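# Loop the blue air tube into its own coupling

## Task

Curl the blue air tube around until its loose end meets the coupling fitted on its opposite end, and press that loose end deep into the coupling.

## Robot and tools

Robot: two Doosan M1013 six-joint arms, left_arm and right_arm, each with a Robotiq 140 two-finger gripper. The fingers have a hinge and can fold: a part held near the fingertips (outer quarter of each pad) is squeezed properly, but one held nearer the palm may slip or be gripped loosely. Fingers pushed tip-first into a surface fold easily unless fully closed, which can spoil the next grip.

Frames: the scene frame has its origin at table-top height, midway between the nominal bases; +x points out over the table, +z up, and left_arm sits on the +y side (not the image left). Calibrated bases in the scene frame: left_arm at (+0.023, +0.506, 0) m, right_arm at (+0.080, -0.701, 0) m, both yawed slightly (quat_wxyz (+1.000, 0, 0, -0.018)), up = +z. Each arm reports its hand pose, velocities and wrist camera pose in its own base frame; fixed cameras and the table use the scene frame. Reported hand positions may be off by a few cm. end_effector_position (m) is the point between the pads when closed; the gripper's fingers point along its +z and open along its y; fingertips extend about 33 mm past that point at gaps up to 40 mm, about 9 mm when fully open.

Row layout (used by execute_actions and move): one flat list of 18 numbers, each in [-1, 1], always all 18 even if one arm is idle. Numbers 1-9 are left_arm, 10-18 right_arm. For each arm: six joint values in the order waist, shoulder, elbow, forearm roll, wrist pitch, wrist roll, then gripper position, force_limit, speed. Joint values are offsets, not poses, measured from the arm's Joint targets as they stood when the action (or move) began, not from the previous row; repeating an offset in a new call moves further. Scale: 1.0 equals 1.553 rad for waist and shoulder, 2.33 rad for elbow, 2.913 rad for forearm roll, wrist pitch and wrist roll. Forearm roll's sign is flipped relative to the URDF, in commands and results. Stated joint ranges (rad, URDF signs): elbow -2.792 to 2.792, all others -6.283 to 6.283; an action asking more than 0.010 rad beyond a range is refused for both arms. Send 0 for all six joints to hold an arm at its targets.

Gripper numbers are absolute settings. position: +1 fully open (140 mm), pads touch near -0.8, -1 closes until blocked. force_limit: -1 about 14 N, 0 about 40 N, +1 about 58 N per pad; a faster close grips harder. speed: -1 about 30 mm/s, 0 about 140, +1 about 250. Both force_limit and speed start at +1. To leave a gripper unchanged, resend its last three numbers (0 is a real command). To tighten, raise force_limit and nudge position (e.g. -1 to -0.98); to loosen, open and reclose slowly.

Tools:
execute_actions(actions, cameras): actions is a list of actions; each action is a list of 1 to 15 rows, each row lasting 1/30 s; a shorter action repeats its last row to fill 15 steps (0.5 s). An empty list just reports state. cameras picks images: omitted/null/["all"] gives all, [] none.
move(target, speed, blend, stop_force, zero, blocking, cameras): target is one 18-number row or a list of up to 15 rows; every row's offsets count from the same starting Joint targets. speed in rad/s, 0.01 to 3.92 (default 0.5, too fast for contact), for the joint with farthest to go; one value or one per target. blend in rad rounds corners in a list. stop_force in N, 10 to 80, ends an arm's path when it feels that much resisting push (use slow speeds; omit it when moving off a contact). zero (default true) re-zeroes the force before the move. blocking=false returns early but cannot combine with stop_force. Paths do not avoid obstacles or the other arm. The result adds a "move:" line: done, off_target, moving, held or fault, plus limits=held if steps were withheld.
wait(seconds 0 to 10), stop() to brake a running move, zoom_image(camera, region [x0, y0, x1, y1] pixels, at most 504 by 504), clear_fault(arm: left_arm or right_arm), read_manual(section="licences"), finished_scene(scene 1 or 2) which ends the scene irreversibly.

Cameras: cam_high, cam_low, cam_table, cam_left_wrist, cam_right_wrist, each 896x504.

Results: Joint positions, Joint velocities (may read "within noise"), Joint targets (the base for your next offsets), Joint torques, External joint torques, Flange force (gripper axes; includes held weight and error), Tool commands, end_effector pose and velocities. object_status: 0 moving, 1 blocked while opening, 2 blocked while closing (a grip), 3 reached target or pads met. position_measured is in counts: 3 open, 75 about 100 mm, 139 about 60 mm, 200 about 20 mm, 230 pads touching. "joint sent to its limit" means a joint was clamped at its end; "joint command not followed" means the clearance check between the arms altered targets. Targets are kept within a lead of measured angles and scaled back if the gripper would jump over 70 mm.

Faults: a contact torque at a joint's limit (waist and shoulder 316, elbow 148, the three wrist joints 41.8 N m) or 144 N of outside force stops that arm until clear_fault; if a gripped part pins it, release first. MOTOR HOT warns of overheating from holding loads, stretched poses or pushing; an over-temperature stop lasts 30 to 60 s or more.

Avoid: letting the tube or anything fall off the table, dropping or releasing moving parts, fast impacts, commanding targets past a firm contact (stiff arms fault), hard contact between the two arms or gripping the other arm's fingers, and heavy twist or leverage on a gripper. The inserted tube must stay in place after the robot lets go.

Each tool is called as a command line: name --argument value for each argument, lists and objects as JSON in quotes; but a table of rows of numbers goes row by row, as --pt "numbers of a row", without its own name.

## Session

execute_actions --actions '[]'

Scene clock: 0.00 s.
left_arm: end_effector_position=(+0.3289, +0.4121, +0.1764) position_measured=3 object_status=3 end_effector_quat_wxyz=(-0.366, +0.823, +0.257, +0.350) | right_arm: end_effector_position=(+0.2250, +1.0055, +0.3098) position_measured=3 object_status=3 end_effector_quat_wxyz=(-0.172, +0.915, -0.197, +0.306)
Joint positions: left_arm=[0.512 -0.189 2.619 -2.003 0.573 -0.319] | right_arm=[1.517 0.673 1.036 0.713 1.235 3.686]
Joint velocities: within noise
Joint torques (N m): no reading
External joint torques (N m): no reading
Flange force (N): no reading
Joint targets: left_arm=[0.512 -0.189 2.619 -2.003 0.573 -0.319] | right_arm=[1.517 0.673 1.036 0.713 1.235 3.686]
Tool commands: left_gripper/position=+1.0 left_gripper/force_limit=+1.0 left_gripper/speed=+1.0 right_gripper/position=+1.0 right_gripper/force_limit=+1.0 right_gripper/speed=+1.0

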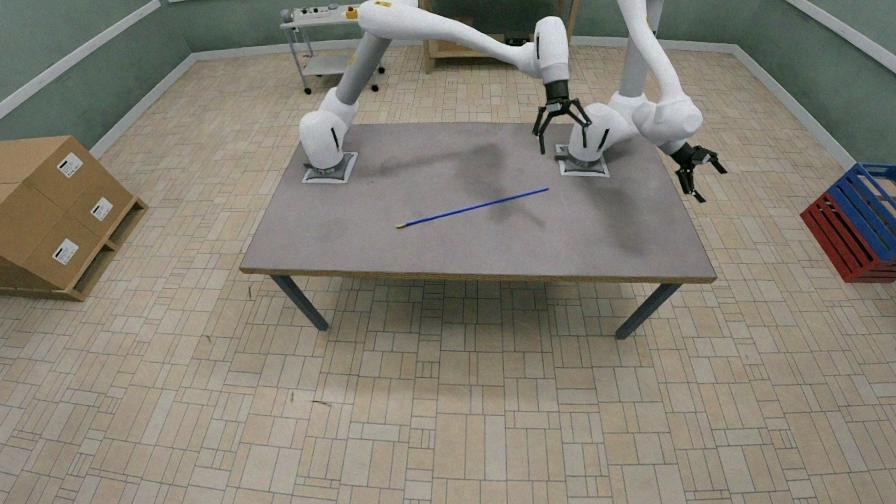

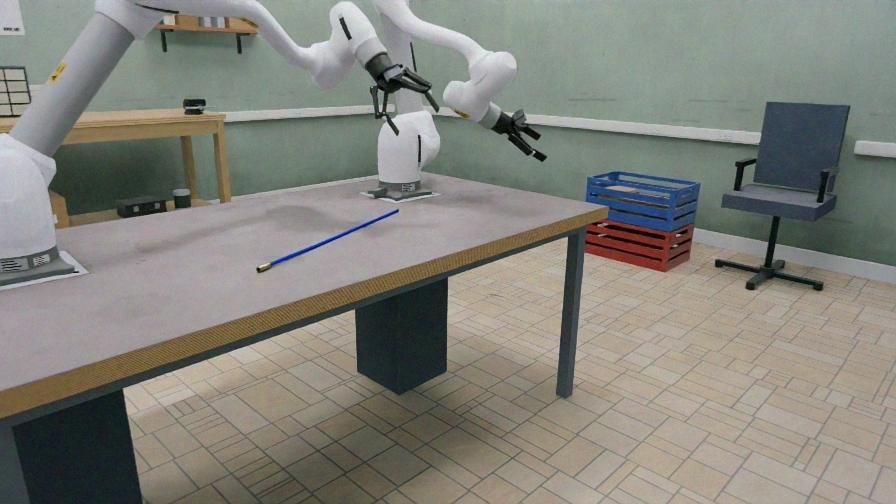

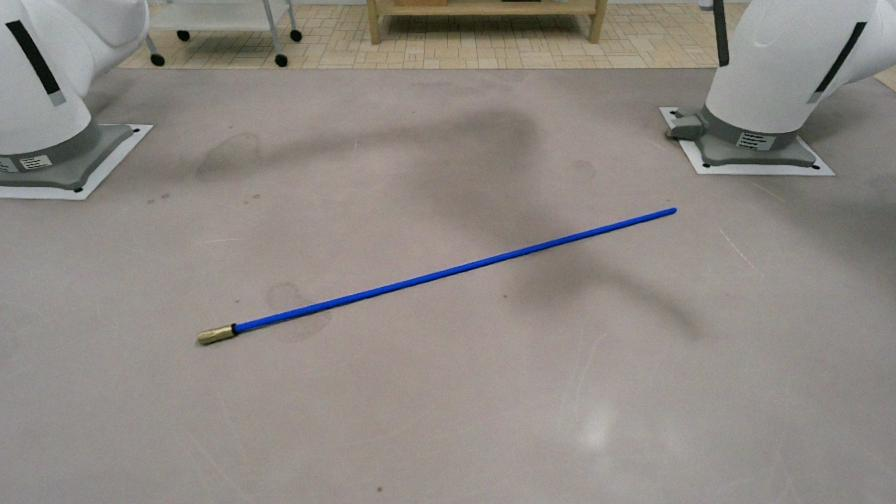

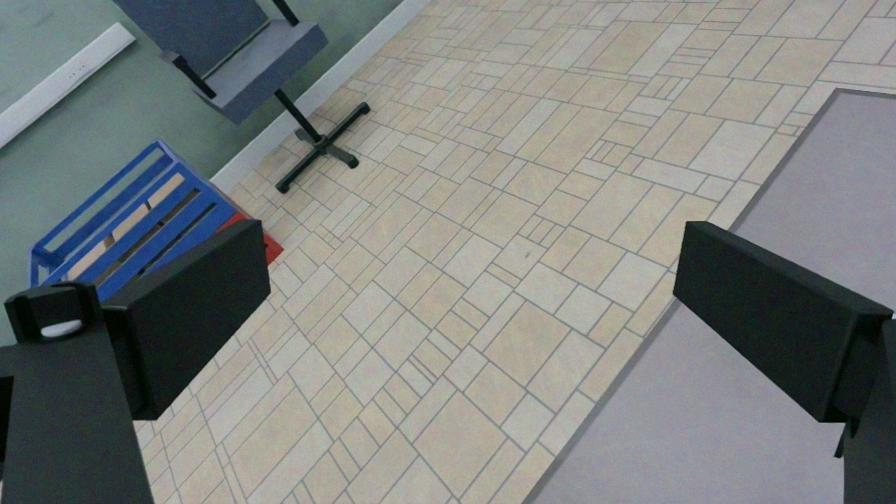

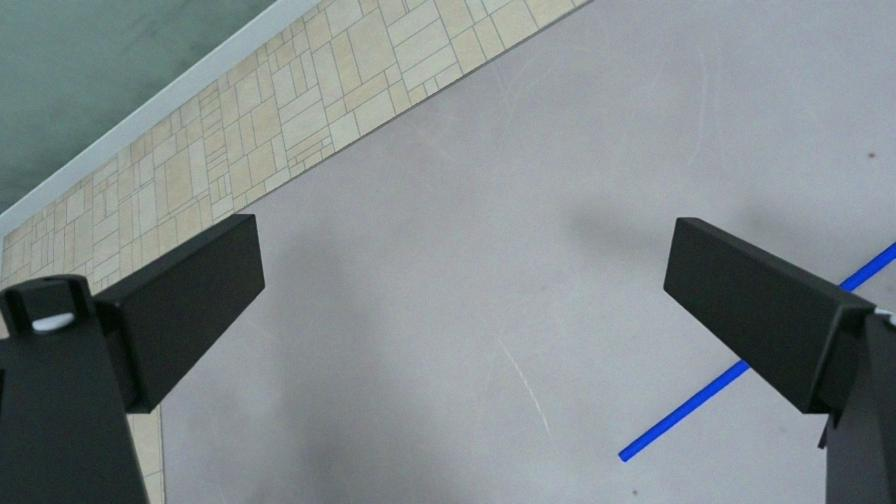

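move --target '[-0.726,-0.057,-0.280,0.688,0.302,0.861,1,1,1,-0.423,-0.401,0.277,-0.245,0.06,-1,1,1,1]' --speed 1.2

Scene clock: 63.77 s.
left_arm: end_effector_position=(+0.3343, -0.1946, +0.3507) position_measured=3 object_status=3 end_effector_quat_wxyz=(+0.000, +0.816, -0.579, +0.000) | right_arm: end_effector_position=(+0.3540, +0.4647, +0.3497) position_measured=3 object_status=3 end_effector_quat_wxyz=(+0.000, +0.676, +0.737, +0.000)
Joint positions: left_arm=[-0.616 -0.278 1.966 0 1.453 2.189] | right_arm=[0.86 0.05 1.681 -0.001 1.41 0.774]
Joint velocities: within noise
Joint torques (N m): left_arm=[-1.17 -15.83 -44.45 -3.93 0.28 0.15] | right_arm=[0.78 -44.58 -44.08 -4.34 -0.2 0.01]
External joint torques (N m): left_arm=[1.28 2.48 2.81 -0.31 -0.33 -0.15] | right_arm=[-0.98 -2.99 1.68 -0.02 0.15 -0.01]
Flange force (N): left_arm=[-0.9 -3.1 5.8] | right_arm=[-6.9 -4.0 1.5]
Joint targets: left_arm=[-0.616 -0.278 1.966 0.001 1.453 2.189] | right_arm=[0.860 0.050 1.681 -0.001 1.410 0.773]
move: done

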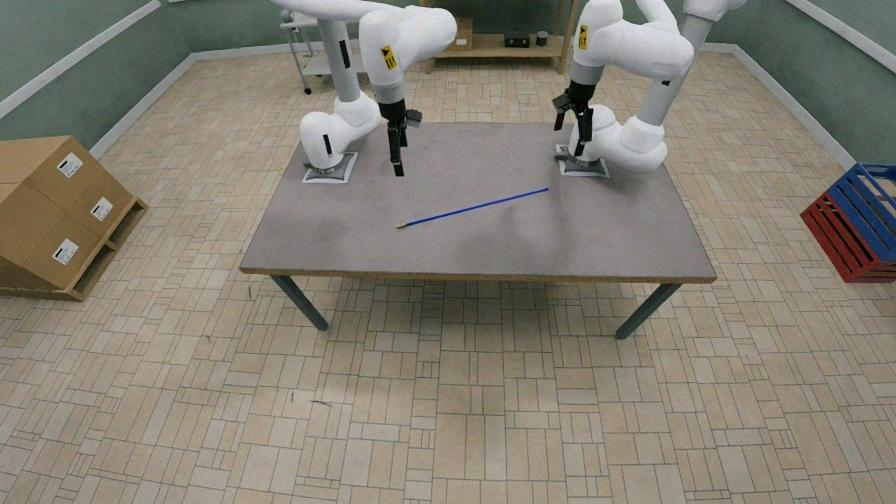

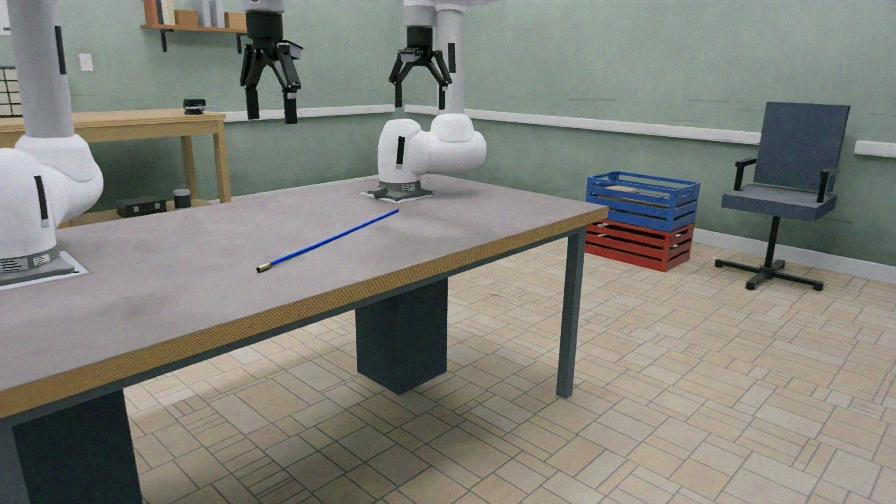

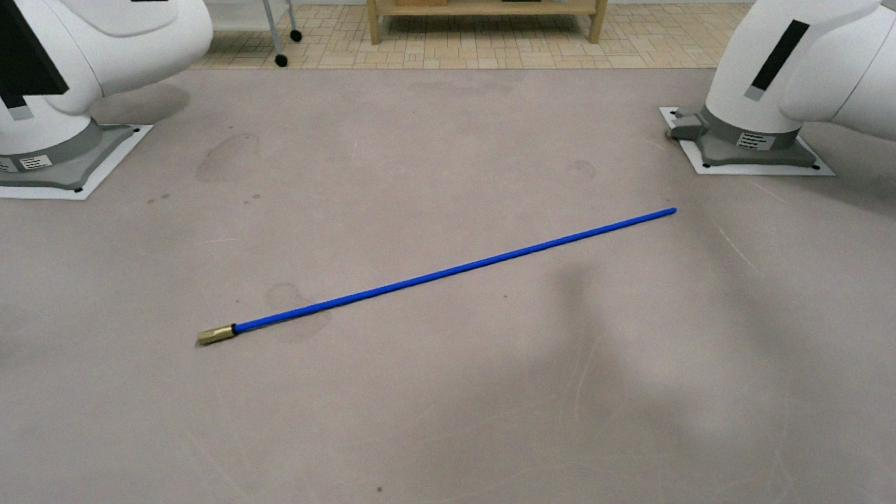

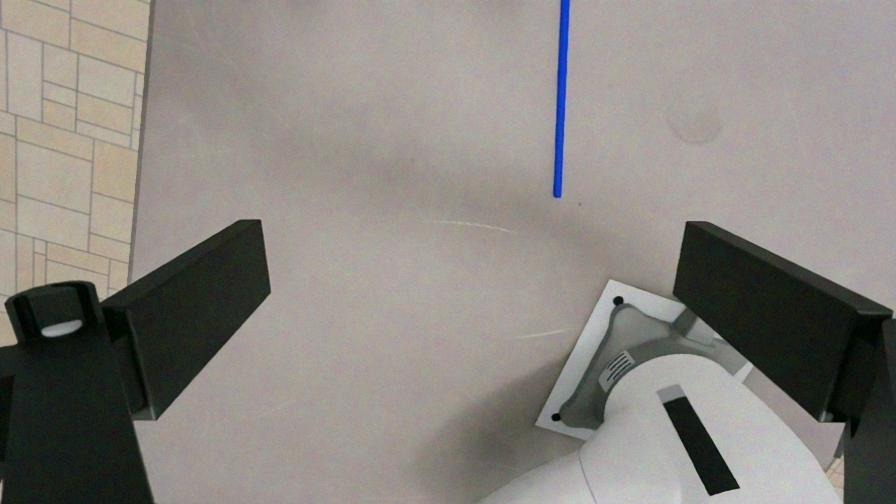

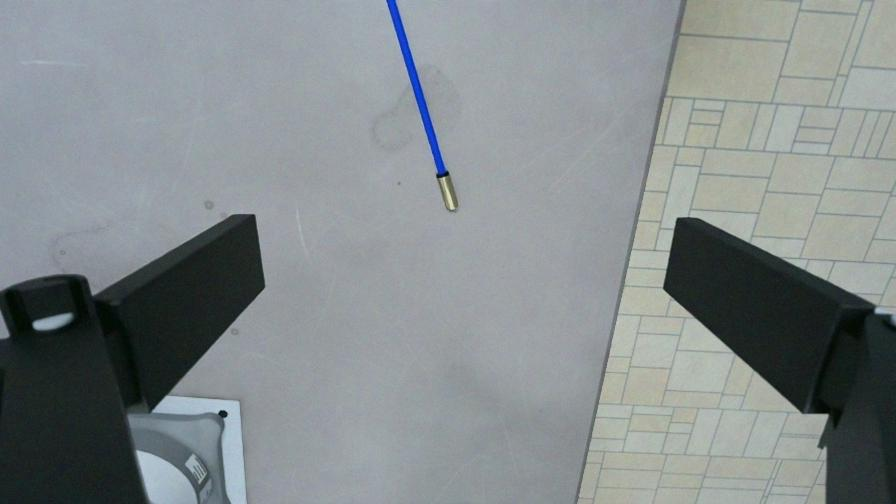

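move --target '[-0.2084,0.0831,0.1235,-0.009,-0.1139,-0.126,-0.3,-1,-0.5,0.0283,0.0625,0.1188,0.0295,-0.1128,-0.0663,-0.3,-1,-0.5]'

Scene clock: 168.57 s.
left_arm: end_effector_position=(+0.2471, -0.2667, +0.1497) position_measured=167 object_status=0 end_effector_quat_wxyz=(-0.025, +0.824, -0.566, -0.036) | right_arm: end_effector_position=(+0.3373, +0.4442, +0.1497) position_measured=167 object_status=0 end_effector_quat_wxyz=(+0.036, +0.566, +0.823, -0.024)
Joint positions: left_arm=[-0.94 -0.149 2.254 -0.026 1.121 1.822] | right_arm=[0.904 0.147 1.958 0.085 1.081 0.58]
Joint velocities: within noise
Joint torques (N m): left_arm=[-0.48 -23.5 -38.53 -3.6 0.41 0.09] | right_arm=[0.47 -49.25 -38.4 -3.66 -0.01 0.03]
External joint torques (N m): left_arm=[0.62 2.51 2.59 -0.14 -0.22 -0.09] | right_arm=[-0.55 -3.12 1.68 0.02 0.11 -0.03]
Flange force (N): left_arm=[1.0 -1.7 6.3] | right_arm=[-5.3 -5.8 -0.8]
Joint targets: left_arm=[-0.940 -0.149 2.254 -0.026 1.121 1.822] | right_arm=[0.904 0.147 1.958 0.085 1.081 0.580]
move: done

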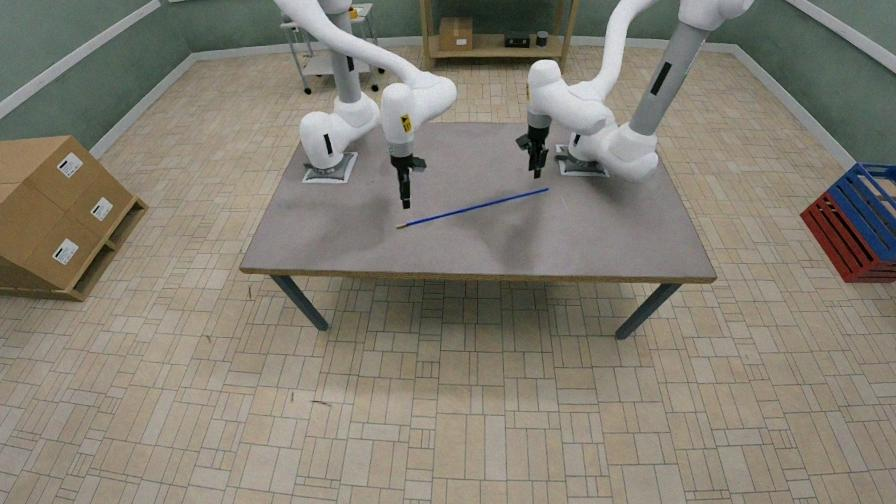

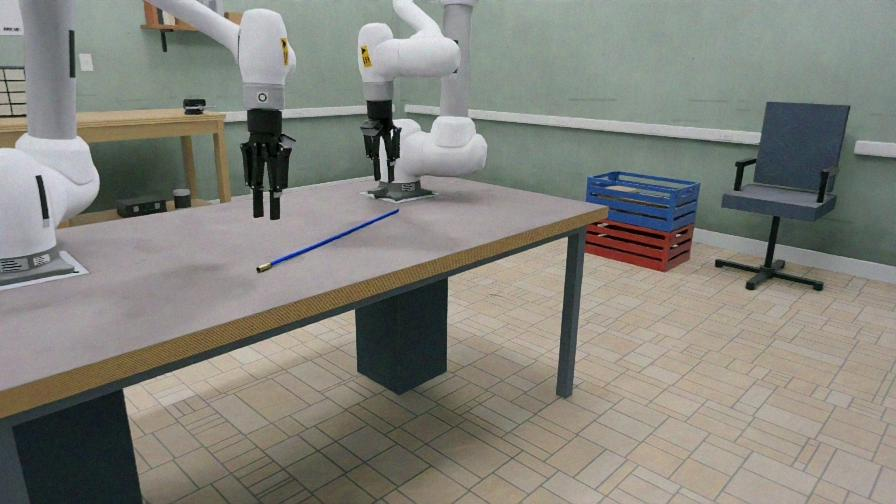

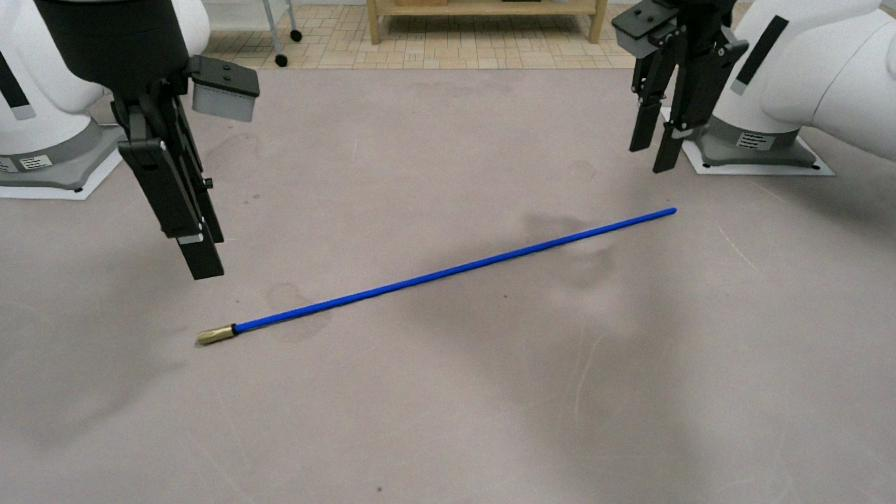

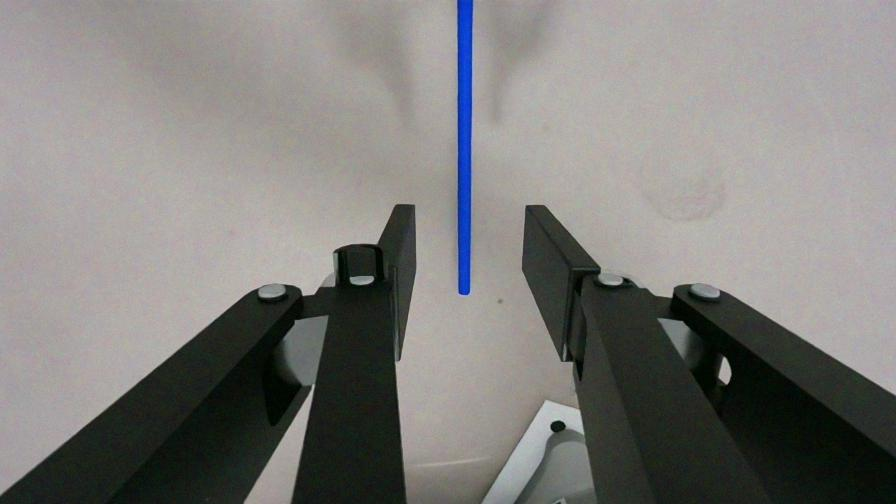

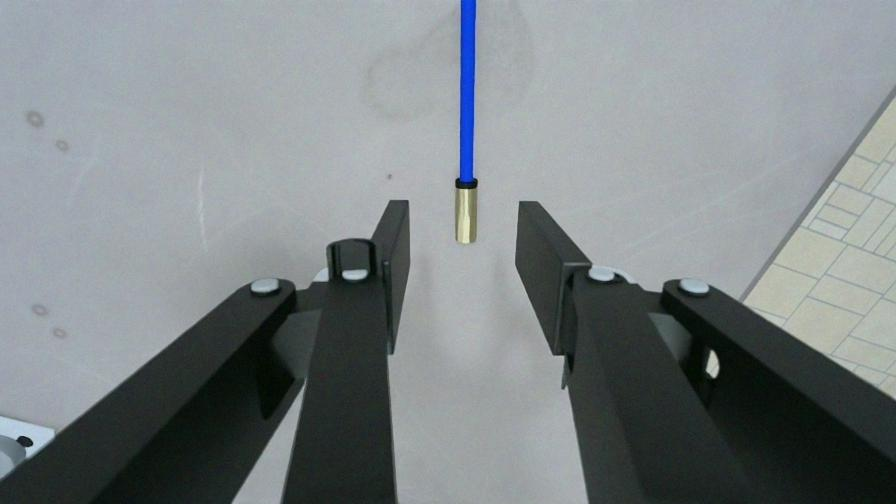

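move --target '[0,0.102,0.0524,-0.0016,-0.0964,-0.003,-0.3,-1,-0.5,0,0.0798,0.0427,0.0048,-0.0766,0.0086,-0.3,-1,-0.5]' --speed 0.15

move --target '[0,0,0,0,0,0,-1,-0.2,-1,0,0,0,0,0,0,-1,-0.2,-1]'

Scene clock: 180.47 s.
left_arm: end_effector_position=(+0.2472, -0.2671, +0.0345) position_measured=167 object_status=3 end_effector_quat_wxyz=(-0.025, +0.823, -0.566, -0.036) | right_arm: end_effector_position=(+0.3375, +0.4444, +0.0342) position_measured=167 object_status=3 end_effector_quat_wxyz=(+0.036, +0.566, +0.823, -0.024)
Joint positions: left_arm=[-0.94 0.01 2.376 -0.03 0.841 1.814] | right_arm=[0.904 0.271 2.057 0.099 0.858 0.605]
Joint velocities: within noise
Joint torques (N m): left_arm=[0.05 -33.65 -30.32 -2.76 -0.07 -0.01] | right_arm=[0.54 -56.99 -31.64 -3.07 -0.1 0.1]
External joint torques (N m): left_arm=[-0.12 4.27 1.71 -0.22 0.26 0.01] | right_arm=[-0.47 -2.45 0.75 0 0.19 -0.1]
Flange force (N): left_arm=[4.6 -1.2 7.7] | right_arm=[-3.6 -3.3 -2.6]
Joint targets: left_arm=[-0.940 0.010 2.376 -0.030 0.840 1.814] | right_arm=[0.904 0.271 2.058 0.099 0.858 0.605]
move: done

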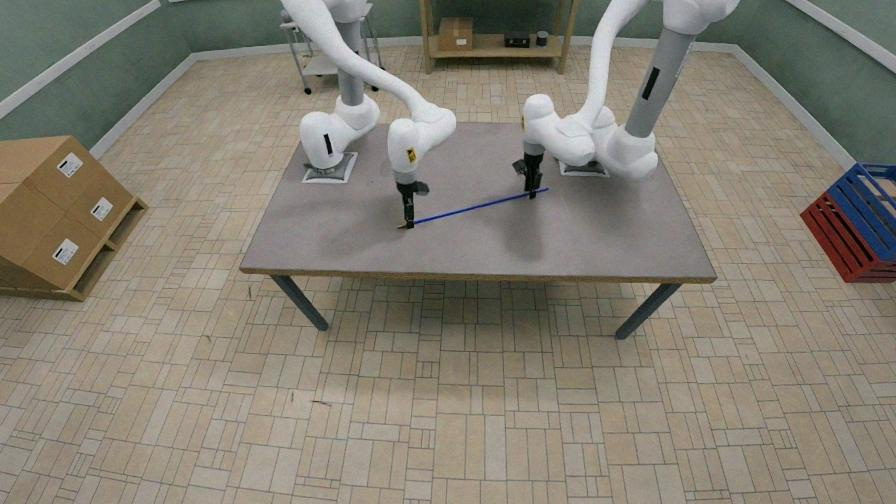

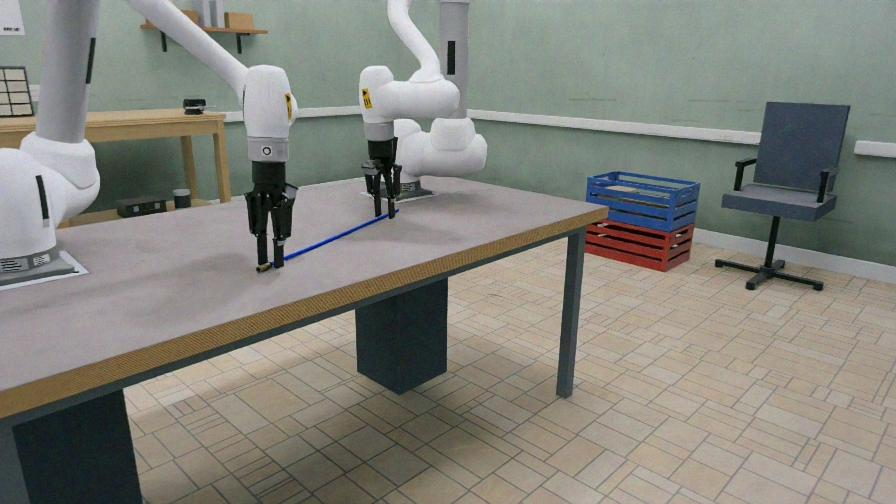

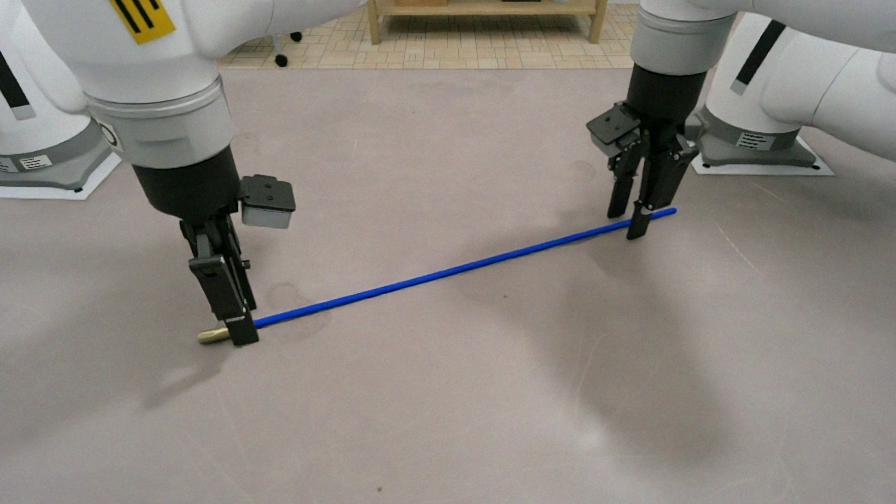

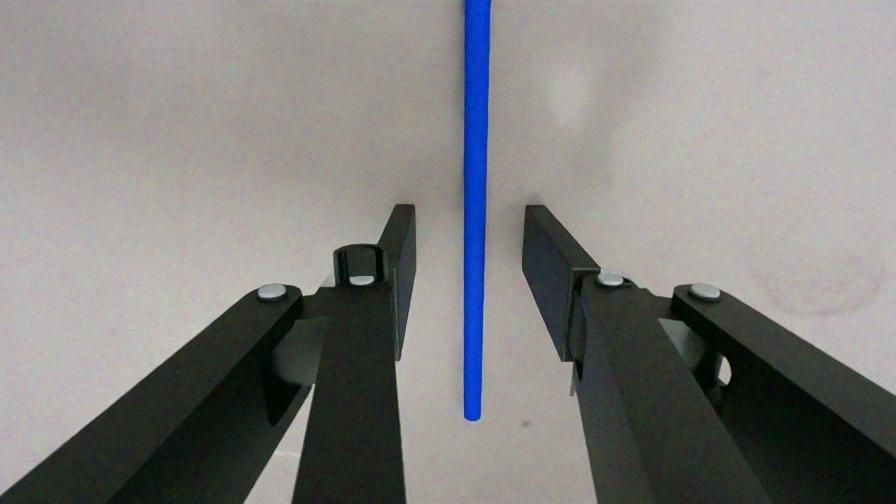

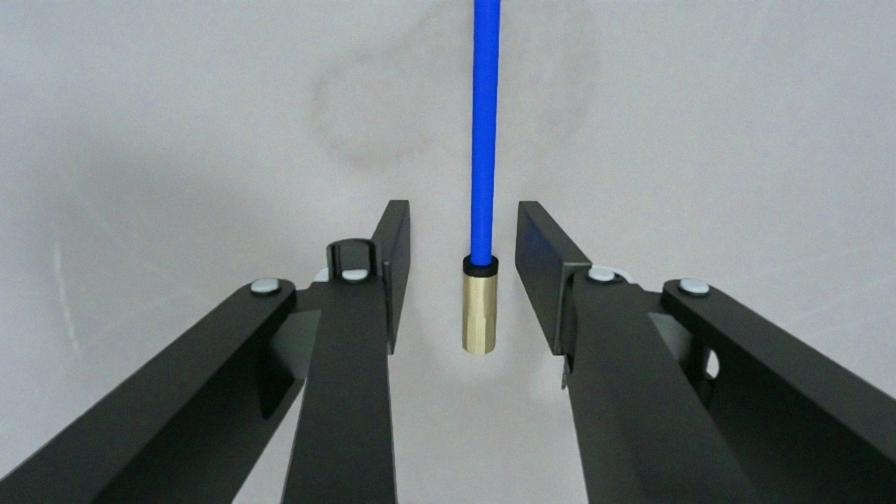

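Scene clock: 181.77 s.
left_arm: end_effector_position=(+0.2472, -0.2671, +0.0345) position_measured=219 object_status=0 end_effector_quat_wxyz=(-0.025, +0.823, -0.566, -0.036) | right_arm: end_effector_position=(+0.3375, +0.4444, +0.0342) position_measured=211 object_status=2 end_effector_quat_wxyz=(+0.036, +0.567, +0.823, -0.024)
Joint positions: left_arm=[-0.94 0.01 2.376 -0.03 0.84 1.814] | right_arm=[0.904 0.271 2.057 0.099 0.858 0.605]
Joint velocities: within noise
Joint torques (N m): left_arm=[0.14 -23.71 -22.83 -2.7 -0.34 -0.05] | right_arm=[0.37 -32.94 -17.39 -3.21 -1.28 0.08]
External joint torques (N m): left_arm=[-0.12 -5.89 -5.8 -0.28 0.53 0.05] | right_arm=[-0.56 -26.31 -13.4 0.15 1.38 -0.08]
Flange force (N): left_arm=[-1.4 0.1 -16.4] | right_arm=[-9.8 -7.0 -44.3]
Joint targets: left_arm=[-0.940 0.010 2.376 -0.030 0.840 1.814] | right_arm=[0.904 0.271 2.058 0.099 0.858 0.605]
move: done

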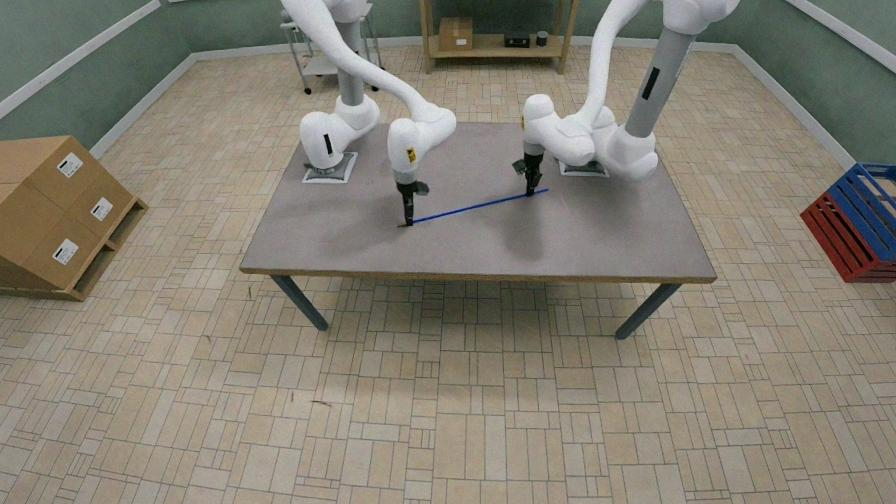

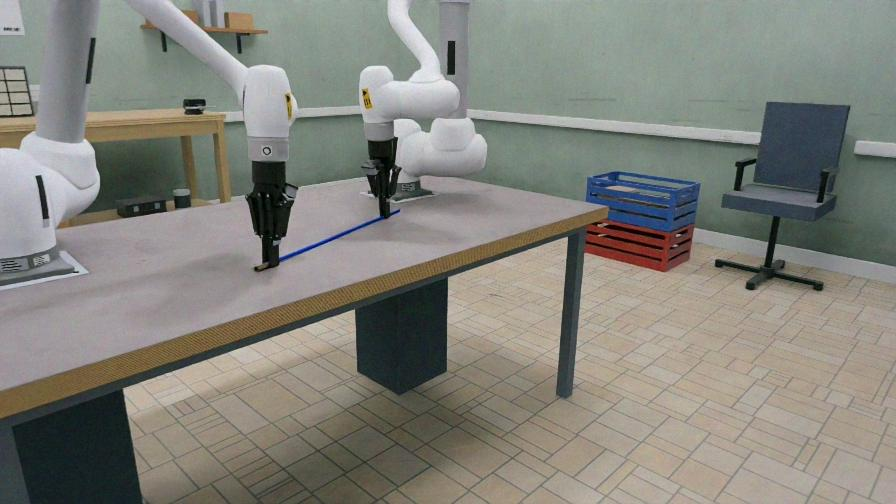

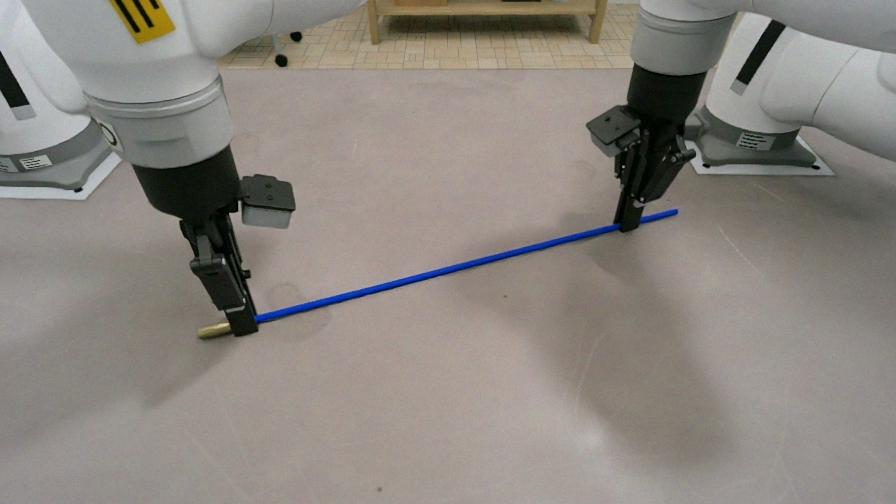

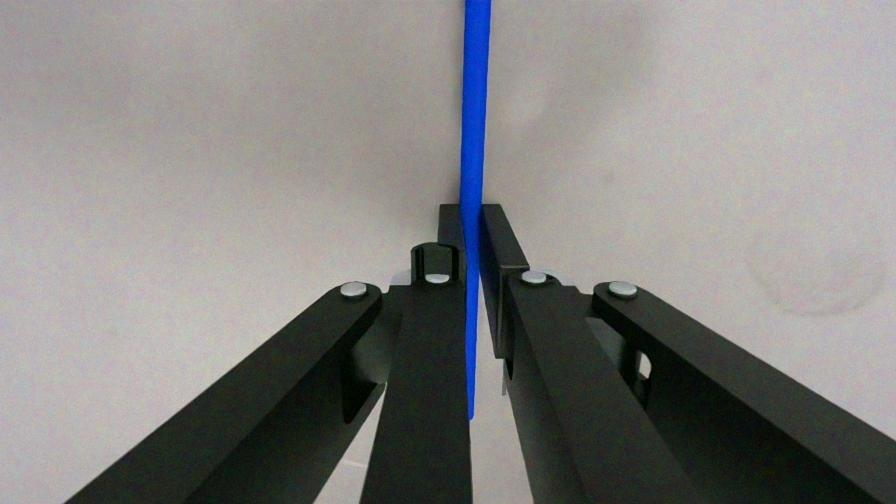

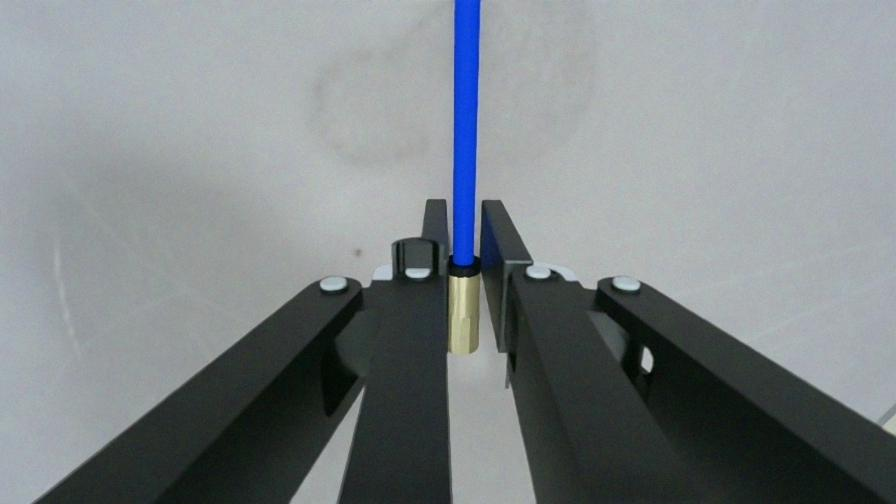

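move --target '[0,0,0,0,0,0,-0.3,-1,-1,0,0,0,0,0,0,-0.3,-1,-1]' --cameras '[]'

move --target '[0,-0.0025,-0.0013,0,0.0024,0,-0.3,-1,-1,0.0095,0.0026,-0.0058,-0.0005,0.0033,0.0045,-0.3,-1,-1]' --speed 0.05 --cameras '["cam_right_wrist"]'

move --target '[0,0,0,0,0,0,-1,-0.2,-1,0,0,0,0,0,0,-1,-0.2,-1]' --cameras '[]'

wait --seconds 1 --cameras '["cam_right_wrist","cam_left_wrist","cam_table"]'

Scene clock: 194.87 s.
left_arm: end_effector_position=(+0.2472, -0.2671, +0.0345) position_measured=167 object_status=0 end_effector_quat_wxyz=(-0.025, +0.823, -0.566, -0.036) | right_arm: end_effector_position=(+0.3375, +0.4444, +0.0342) position_measured=167 object_status=3 end_effector_quat_wxyz=(+0.036, +0.566, +0.823, -0.024)
Joint positions: left_arm=[-0.94 0.01 2.376 -0.03 0.84 1.814] | right_arm=[0.904 0.271 2.058 0.099 0.858 0.605]
Joint velocities: within noise
Joint torques (N m): left_arm=[0.36 -32.75 -31.03 -2.83 0.45 -0.05] | right_arm=[0.7 -55.15 -32.45 -3.14 -0.08 0.06]
External joint torques (N m): left_arm=[-0.43 3.25 2.4 -0.15 -0.28 0.05] | right_arm=[-0.48 -4.29 1.65 0.07 0.17 -0.06]
Flange force (N): left_arm=[2.2 0.4 8.2] | right_arm=[-6.1 -6.7 -4.1]
Joint targets: left_arm=[-0.940 0.010 2.376 -0.030 0.840 1.814] | right_arm=[0.904 0.271 2.058 0.099 0.858 0.605]
move: done
No camera images: "cameras" was empty.

Scene clock: 195.60 s.
left_arm: end_effector_position=(+0.2474, -0.2674, +0.0371) position_measured=167 object_status=3 end_effector_quat_wxyz=(-0.025, +0.824, -0.566, -0.036) | right_arm: end_effector_position=(+0.3344, +0.4540, +0.0373) position_measured=167 object_status=3 end_effector_quat_wxyz=(+0.036, +0.567, +0.823, -0.023)
Joint positions: left_arm=[-0.94 0.006 2.373 -0.03 0.847 1.814] | right_arm=[0.919 0.275 2.044 0.097 0.867 0.618]
Joint velocities: within noise
Joint torques (N m): left_arm=[0.3 -31.67 -31.11 -2.84 0.34 0.04] | right_arm=[-0.34 -55.34 -31.61 -3.07 -0.15 0.22]
External joint torques (N m): left_arm=[-0.12 2.04 2.29 -0.16 -0.16 -0.04] | right_arm=[0.48 -4.91 0.53 -0.02 0.25 -0.22]
Flange force (N): left_arm=[0.2 0.5 5.9] | right_arm=[-4.3 -6.3 -5.9]
Joint targets: left_arm=[-0.940 0.006 2.373 -0.030 0.847 1.814] | right_arm=[0.919 0.275 2.044 0.097 0.868 0.619]
move: done
Images, in order (width x height): cam_right_wrist 896x504.

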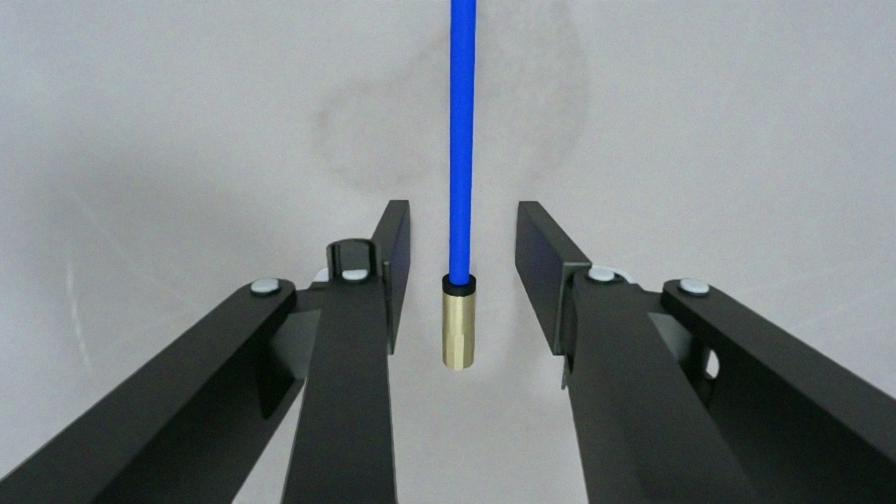

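Scene clock: 197.00 s.
left_arm: end_effector_position=(+0.2474, -0.2674, +0.0372) position_measured=219 object_status=0 end_effector_quat_wxyz=(-0.025, +0.824, -0.566, -0.036) | right_arm: end_effector_position=(+0.3343, +0.4542, +0.0373) position_measured=219 object_status=0 end_effector_quat_wxyz=(+0.036, +0.567, +0.823, -0.023)
Joint positions: left_arm=[-0.94 0.006 2.373 -0.03 0.847 1.814] | right_arm=[0.919 0.275 2.044 0.097 0.868 0.619]
Joint velocities: within noise
Joint torques (N m): left_arm=[0.17 -30.44 -29.84 -2.68 0.25 0] | right_arm=[0.48 -55.62 -32.15 -2.99 -0.04 0.01]
External joint torques (N m): left_arm=[-0.15 0.79 0.92 -0.33 -0.07 0] | right_arm=[-0.42 -4.77 0.95 -0.11 0.13 -0.01]
Flange force (N): left_arm=[0.1 0.4 2.4] | right_arm=[-5.7 -6.2 -5.0]
Joint targets: left_arm=[-0.940 0.006 2.373 -0.030 0.847 1.814] | right_arm=[0.919 0.275 2.044 0.097 0.868 0.619]
move: done
No camera images: "cameras" was empty.

Scene clock: 198.00 s.
left_arm: end_effector_position=(+0.2474, -0.2674, +0.0372) position_measured=219 object_status=2 end_effector_quat_wxyz=(-0.025, +0.824, -0.566, -0.036) | right_arm: end_effector_position=(+0.3343, +0.4542, +0.0373) position_measured=219 object_status=2 end_effector_quat_wxyz=(+0.036, +0.567, +0.823, -0.023)
Joint positions: left_arm=[-0.94 0.006 2.373 -0.03 0.847 1.814] | right_arm=[0.919 0.275 2.044 0.097 0.868 0.619]
Joint velocities: within noise
Joint torques (N m): left_arm=[-0.18 -31.6 -30.21 -2.79 0.22 -0.09] | right_arm=[0.76 -55.72 -32.15 -3.05 0.01 0]
External joint torques (N m): left_arm=[0.09 2.27 1.36 -0.22 -0.04 0.09] | right_arm=[-0.82 -4.17 1.07 -0.04 0.09 0]
Flange force (N): left_arm=[1.7 -1.0 5.0] | right_arm=[-5.9 -5.4 -4.1]
Joint targets: left_arm=[-0.940 0.006 2.373 -0.030 0.847 1.814] | right_arm=[0.919 0.275 2.044 0.097 0.868 0.619]
Tool commands: left_gripper/position=-1.0 left_gripper/force_limit=-0.2 left_gripper/speed=-1.0 right_gripper/position=-1.0 right_gripper/force_limit=-0.2 right_gripper/speed=-1.0
wait: 1.00 s; at rest by 0.17 s
Images, in order (width x height): cam_table 896x504, cam_left_wrist 896x504, cam_right_wrist 896x504.

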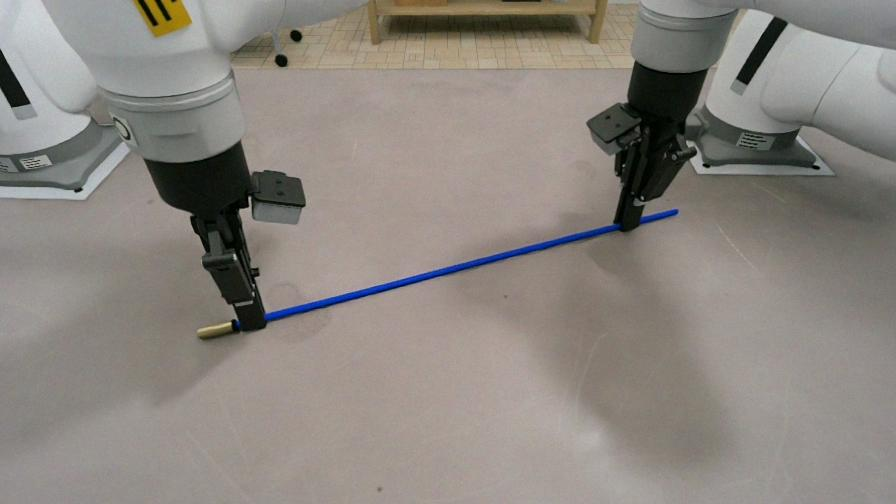

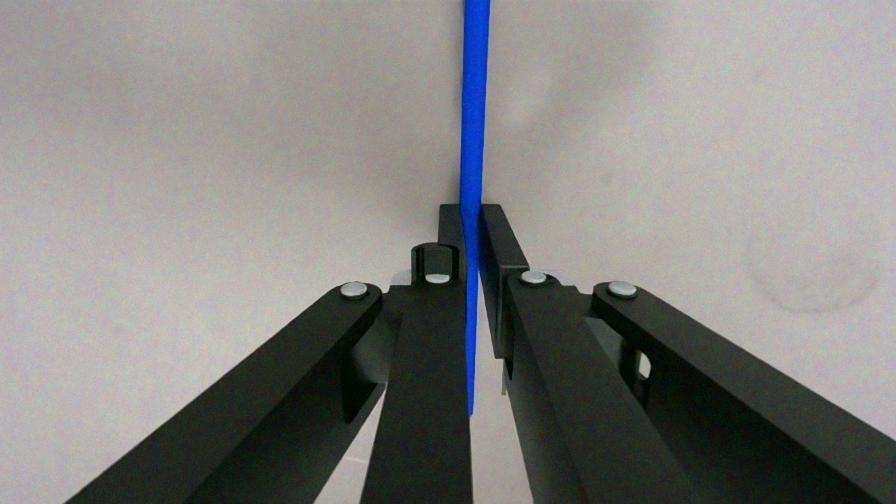

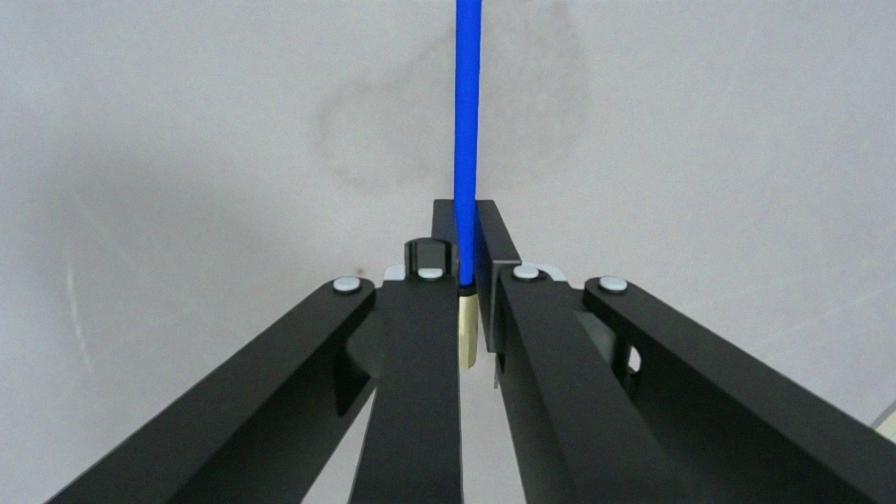

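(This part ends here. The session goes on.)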